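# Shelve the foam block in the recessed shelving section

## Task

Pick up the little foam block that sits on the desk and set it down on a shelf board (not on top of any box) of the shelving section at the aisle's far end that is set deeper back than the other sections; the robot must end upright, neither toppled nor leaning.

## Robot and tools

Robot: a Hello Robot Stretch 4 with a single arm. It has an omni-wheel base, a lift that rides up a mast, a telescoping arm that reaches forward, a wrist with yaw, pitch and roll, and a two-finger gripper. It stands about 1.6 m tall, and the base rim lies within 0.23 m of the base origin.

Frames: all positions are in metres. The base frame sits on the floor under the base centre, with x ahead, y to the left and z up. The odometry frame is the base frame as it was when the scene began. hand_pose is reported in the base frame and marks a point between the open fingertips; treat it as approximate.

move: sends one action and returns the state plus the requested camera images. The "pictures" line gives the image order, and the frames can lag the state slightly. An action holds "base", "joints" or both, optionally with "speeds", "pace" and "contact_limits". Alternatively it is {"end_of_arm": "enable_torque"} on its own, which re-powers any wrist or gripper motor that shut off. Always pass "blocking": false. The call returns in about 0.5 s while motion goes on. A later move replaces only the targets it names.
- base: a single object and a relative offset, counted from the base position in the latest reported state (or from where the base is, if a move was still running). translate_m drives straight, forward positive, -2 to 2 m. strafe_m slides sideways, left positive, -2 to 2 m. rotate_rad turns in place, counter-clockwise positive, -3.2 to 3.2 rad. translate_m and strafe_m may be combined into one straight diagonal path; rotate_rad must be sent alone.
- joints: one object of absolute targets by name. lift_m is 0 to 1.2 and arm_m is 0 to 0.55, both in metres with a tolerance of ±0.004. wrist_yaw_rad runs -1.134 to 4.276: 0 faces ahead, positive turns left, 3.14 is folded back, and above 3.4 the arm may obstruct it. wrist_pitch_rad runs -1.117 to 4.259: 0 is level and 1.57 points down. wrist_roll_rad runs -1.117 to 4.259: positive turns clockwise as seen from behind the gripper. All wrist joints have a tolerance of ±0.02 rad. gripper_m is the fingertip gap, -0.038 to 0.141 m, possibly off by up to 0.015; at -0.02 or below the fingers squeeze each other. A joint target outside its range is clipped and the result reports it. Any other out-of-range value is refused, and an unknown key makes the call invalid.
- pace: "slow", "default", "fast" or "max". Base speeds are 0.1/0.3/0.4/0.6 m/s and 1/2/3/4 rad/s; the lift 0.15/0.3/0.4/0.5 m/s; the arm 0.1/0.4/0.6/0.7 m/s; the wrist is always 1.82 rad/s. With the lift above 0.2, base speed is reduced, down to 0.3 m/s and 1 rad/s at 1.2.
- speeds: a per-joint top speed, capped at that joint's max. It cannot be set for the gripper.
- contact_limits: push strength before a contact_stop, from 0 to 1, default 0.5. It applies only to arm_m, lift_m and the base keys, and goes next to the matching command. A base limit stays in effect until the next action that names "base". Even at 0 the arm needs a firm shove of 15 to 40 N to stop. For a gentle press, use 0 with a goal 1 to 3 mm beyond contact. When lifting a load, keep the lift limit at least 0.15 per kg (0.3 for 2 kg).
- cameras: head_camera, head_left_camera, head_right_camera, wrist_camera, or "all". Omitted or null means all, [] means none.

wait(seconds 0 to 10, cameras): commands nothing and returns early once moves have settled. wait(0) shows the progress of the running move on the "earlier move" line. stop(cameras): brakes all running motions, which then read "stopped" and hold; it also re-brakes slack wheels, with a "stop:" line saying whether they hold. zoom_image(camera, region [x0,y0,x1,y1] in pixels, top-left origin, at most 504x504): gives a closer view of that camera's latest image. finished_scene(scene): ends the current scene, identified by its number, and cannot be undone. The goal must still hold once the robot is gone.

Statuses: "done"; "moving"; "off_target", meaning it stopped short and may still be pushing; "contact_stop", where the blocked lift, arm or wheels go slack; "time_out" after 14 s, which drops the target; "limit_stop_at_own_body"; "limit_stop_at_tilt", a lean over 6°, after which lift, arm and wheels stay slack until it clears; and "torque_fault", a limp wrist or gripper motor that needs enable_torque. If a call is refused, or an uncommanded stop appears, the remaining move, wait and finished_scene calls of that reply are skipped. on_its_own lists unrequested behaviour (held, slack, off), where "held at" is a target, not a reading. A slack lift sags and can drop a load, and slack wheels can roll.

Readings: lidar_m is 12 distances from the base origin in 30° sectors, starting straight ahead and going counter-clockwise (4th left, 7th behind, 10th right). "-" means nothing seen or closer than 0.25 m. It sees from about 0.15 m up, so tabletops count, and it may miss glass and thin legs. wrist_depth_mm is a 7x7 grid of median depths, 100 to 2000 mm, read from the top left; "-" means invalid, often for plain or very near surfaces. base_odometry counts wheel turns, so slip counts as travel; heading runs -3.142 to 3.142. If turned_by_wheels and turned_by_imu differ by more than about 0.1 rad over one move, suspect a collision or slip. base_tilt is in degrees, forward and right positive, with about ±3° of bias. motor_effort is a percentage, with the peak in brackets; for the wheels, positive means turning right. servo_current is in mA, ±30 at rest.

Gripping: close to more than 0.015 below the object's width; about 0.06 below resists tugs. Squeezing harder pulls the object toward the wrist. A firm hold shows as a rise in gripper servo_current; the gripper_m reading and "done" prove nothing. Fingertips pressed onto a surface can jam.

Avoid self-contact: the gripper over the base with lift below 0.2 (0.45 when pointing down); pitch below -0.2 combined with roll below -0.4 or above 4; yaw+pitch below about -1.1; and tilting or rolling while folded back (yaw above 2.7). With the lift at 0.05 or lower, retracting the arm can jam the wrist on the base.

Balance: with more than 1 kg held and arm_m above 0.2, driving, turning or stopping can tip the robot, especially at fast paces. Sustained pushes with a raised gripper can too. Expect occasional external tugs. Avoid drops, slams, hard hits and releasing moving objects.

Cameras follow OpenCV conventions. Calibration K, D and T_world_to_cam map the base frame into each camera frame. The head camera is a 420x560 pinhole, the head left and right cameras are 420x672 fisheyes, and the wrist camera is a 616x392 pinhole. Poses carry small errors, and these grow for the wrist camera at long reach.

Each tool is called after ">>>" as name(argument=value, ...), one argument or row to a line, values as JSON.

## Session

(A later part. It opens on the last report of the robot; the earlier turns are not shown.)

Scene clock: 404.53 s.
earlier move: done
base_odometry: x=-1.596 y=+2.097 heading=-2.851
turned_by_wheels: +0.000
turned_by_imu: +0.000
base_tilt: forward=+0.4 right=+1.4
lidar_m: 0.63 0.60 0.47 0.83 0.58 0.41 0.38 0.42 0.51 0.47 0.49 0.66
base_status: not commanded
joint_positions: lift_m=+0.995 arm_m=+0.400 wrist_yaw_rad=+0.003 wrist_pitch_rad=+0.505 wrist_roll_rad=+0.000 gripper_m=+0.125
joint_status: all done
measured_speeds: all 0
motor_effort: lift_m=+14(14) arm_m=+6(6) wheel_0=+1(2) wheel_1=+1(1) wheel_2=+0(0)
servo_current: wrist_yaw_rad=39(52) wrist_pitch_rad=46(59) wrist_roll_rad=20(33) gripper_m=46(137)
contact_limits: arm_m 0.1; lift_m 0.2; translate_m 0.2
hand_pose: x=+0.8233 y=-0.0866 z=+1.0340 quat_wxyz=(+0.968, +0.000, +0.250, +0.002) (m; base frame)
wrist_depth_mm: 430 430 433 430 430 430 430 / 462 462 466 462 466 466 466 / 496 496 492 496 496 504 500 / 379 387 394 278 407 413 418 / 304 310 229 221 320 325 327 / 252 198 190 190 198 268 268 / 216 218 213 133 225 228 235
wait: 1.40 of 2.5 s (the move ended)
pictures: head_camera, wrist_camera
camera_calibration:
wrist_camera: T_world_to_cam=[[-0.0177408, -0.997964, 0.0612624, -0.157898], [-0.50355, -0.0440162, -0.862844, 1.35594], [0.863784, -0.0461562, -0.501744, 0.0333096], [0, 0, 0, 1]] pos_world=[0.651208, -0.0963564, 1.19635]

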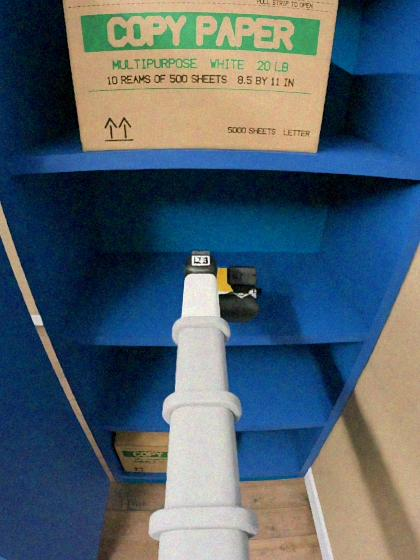

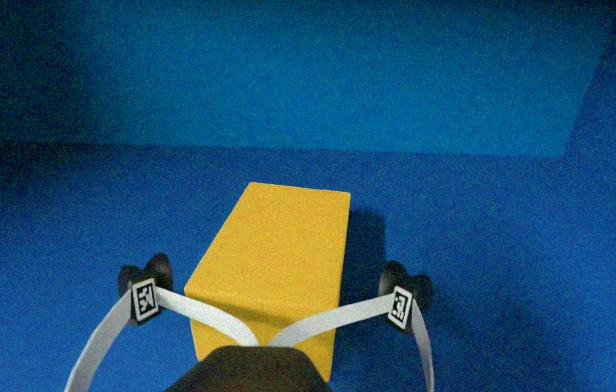

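>>> move(
  blocking=false,
  joints={"arm_m": 0.15},
  speeds={"arm_m": 0.25},
  contact_limits={"arm_m": 0.2},
  cameras=[],
)

>>> wait(
  seconds=2,
  cameras=["wrist_camera", "head_camera"],
)

Scene clock: 410.33 s.
move: moving
base_odometry: x=-1.596 y=+2.097 heading=-2.851
turned_by_wheels: +0.000
turned_by_imu: -0.001
base_tilt: forward=+0.5 right=+1.5
lidar_m: 0.62 0.60 0.45 0.79 0.57 0.40 0.39 0.42 0.51 0.48 0.50 0.66
base_status: not commanded
joint_positions: lift_m=+0.995 arm_m=+0.348 wrist_yaw_rad=+0.003 wrist_pitch_rad=+0.505 wrist_roll_rad=+0.000 gripper_m=+0.125
joint_status: arm_m moving
measured_speeds: translate_m=+0.000 strafe_m=+0.000 rotate_rad=+0.000 lift_m=+0.000 arm_m=-0.198 wrist_yaw_rad=+0.000 wrist_pitch_rad=+0.000 wrist_roll_rad=+0.000
motor_effort: lift_m=+14(14) arm_m=-6(11) wheel_0=+1(2) wheel_1=+1(1) wheel_2=+0(0)
servo_current: wrist_yaw_rad=39(46) wrist_pitch_rad=39(59) wrist_roll_rad=20(33) gripper_m=46(52)
contact_limits: arm_m 0.2; lift_m 0.2; translate_m 0.2
hand_pose: x=+0.7713 y=-0.0866 z=+1.0340 quat_wxyz=(+0.968, +0.000, +0.250, +0.002) (m; base frame)
wrist_depth_mm: 477 473 473 477 473 473 473 / 512 512 512 512 508 504 504 / 539 535 530 535 539 535 525 / 382 389 375 281 410 413 415 / 306 310 240 232 320 324 329 / 252 199 245 243 198 267 270 / 216 218 228 133 226 227 235
pictures: none
No camera images: "cameras" was empty.

Scene clock: 411.73 s.
earlier move: done
base_odometry: x=-1.596 y=+2.097 heading=-2.851
turned_by_wheels: +0.000
turned_by_imu: +0.000
base_tilt: forward=+0.3 right=+1.4
lidar_m: 0.63 0.61 0.45 0.78 0.58 0.42 0.38 0.41 0.51 0.47 0.51 0.67
base_status: not commanded
joint_positions: lift_m=+0.995 arm_m=+0.150 wrist_yaw_rad=+0.003 wrist_pitch_rad=+0.505 wrist_roll_rad=+0.000 gripper_m=+0.125
joint_status: all done
measured_speeds: all 0
motor_effort: lift_m=+14(14) arm_m=-6(11) wheel_0=+1(2) wheel_1=+1(1) wheel_2=+0(0)
servo_current: wrist_yaw_rad=39(46) wrist_pitch_rad=39(72) wrist_roll_rad=26(39) gripper_m=46(52)
contact_limits: arm_m 0.2; lift_m 0.2; translate_m 0.2
hand_pose: x=+0.5737 y=-0.0866 z=+1.0340 quat_wxyz=(+0.968, +0.000, +0.250, +0.002) (m; base frame)
wrist_depth_mm: 661 661 661 661 661 668 492 / - 699 715 707 715 699 492 / - - - 421 - - 488 / 384 389 394 402 407 413 421 / 334 336 340 345 342 349 351 / - 190 171 - 194 - 480 / 715 715 750 - 750 723 477
wait: 1.40 of 2 s (the move ended)
pictures: head_camera, wrist_camera
camera_calibration:
wrist_camera: T_world_to_cam=[[-0.0177856, -0.997963, 0.0612624, -0.162311], [-0.503552, -0.0439935, -0.862844, 1.23027], [0.863782, -0.046195, -0.501744, 0.248883], [0, 0, 0, 1]] pos_world=[0.401636, -0.09636, 1.19635]

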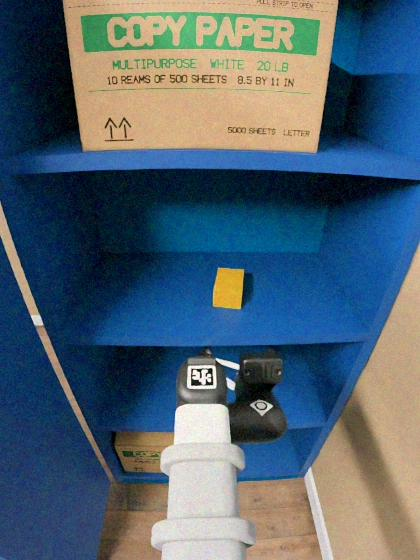

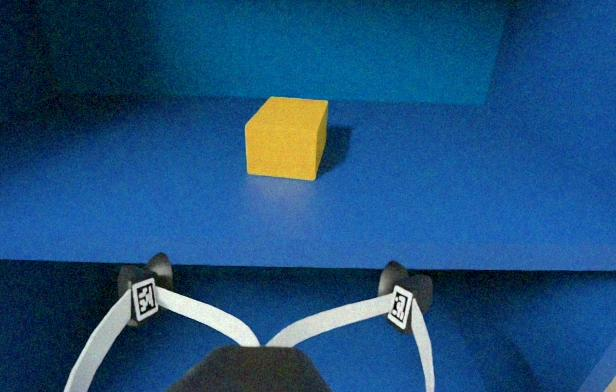

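>>> finished_scene(
  scene=1,
)

The scene is finished: the task was done.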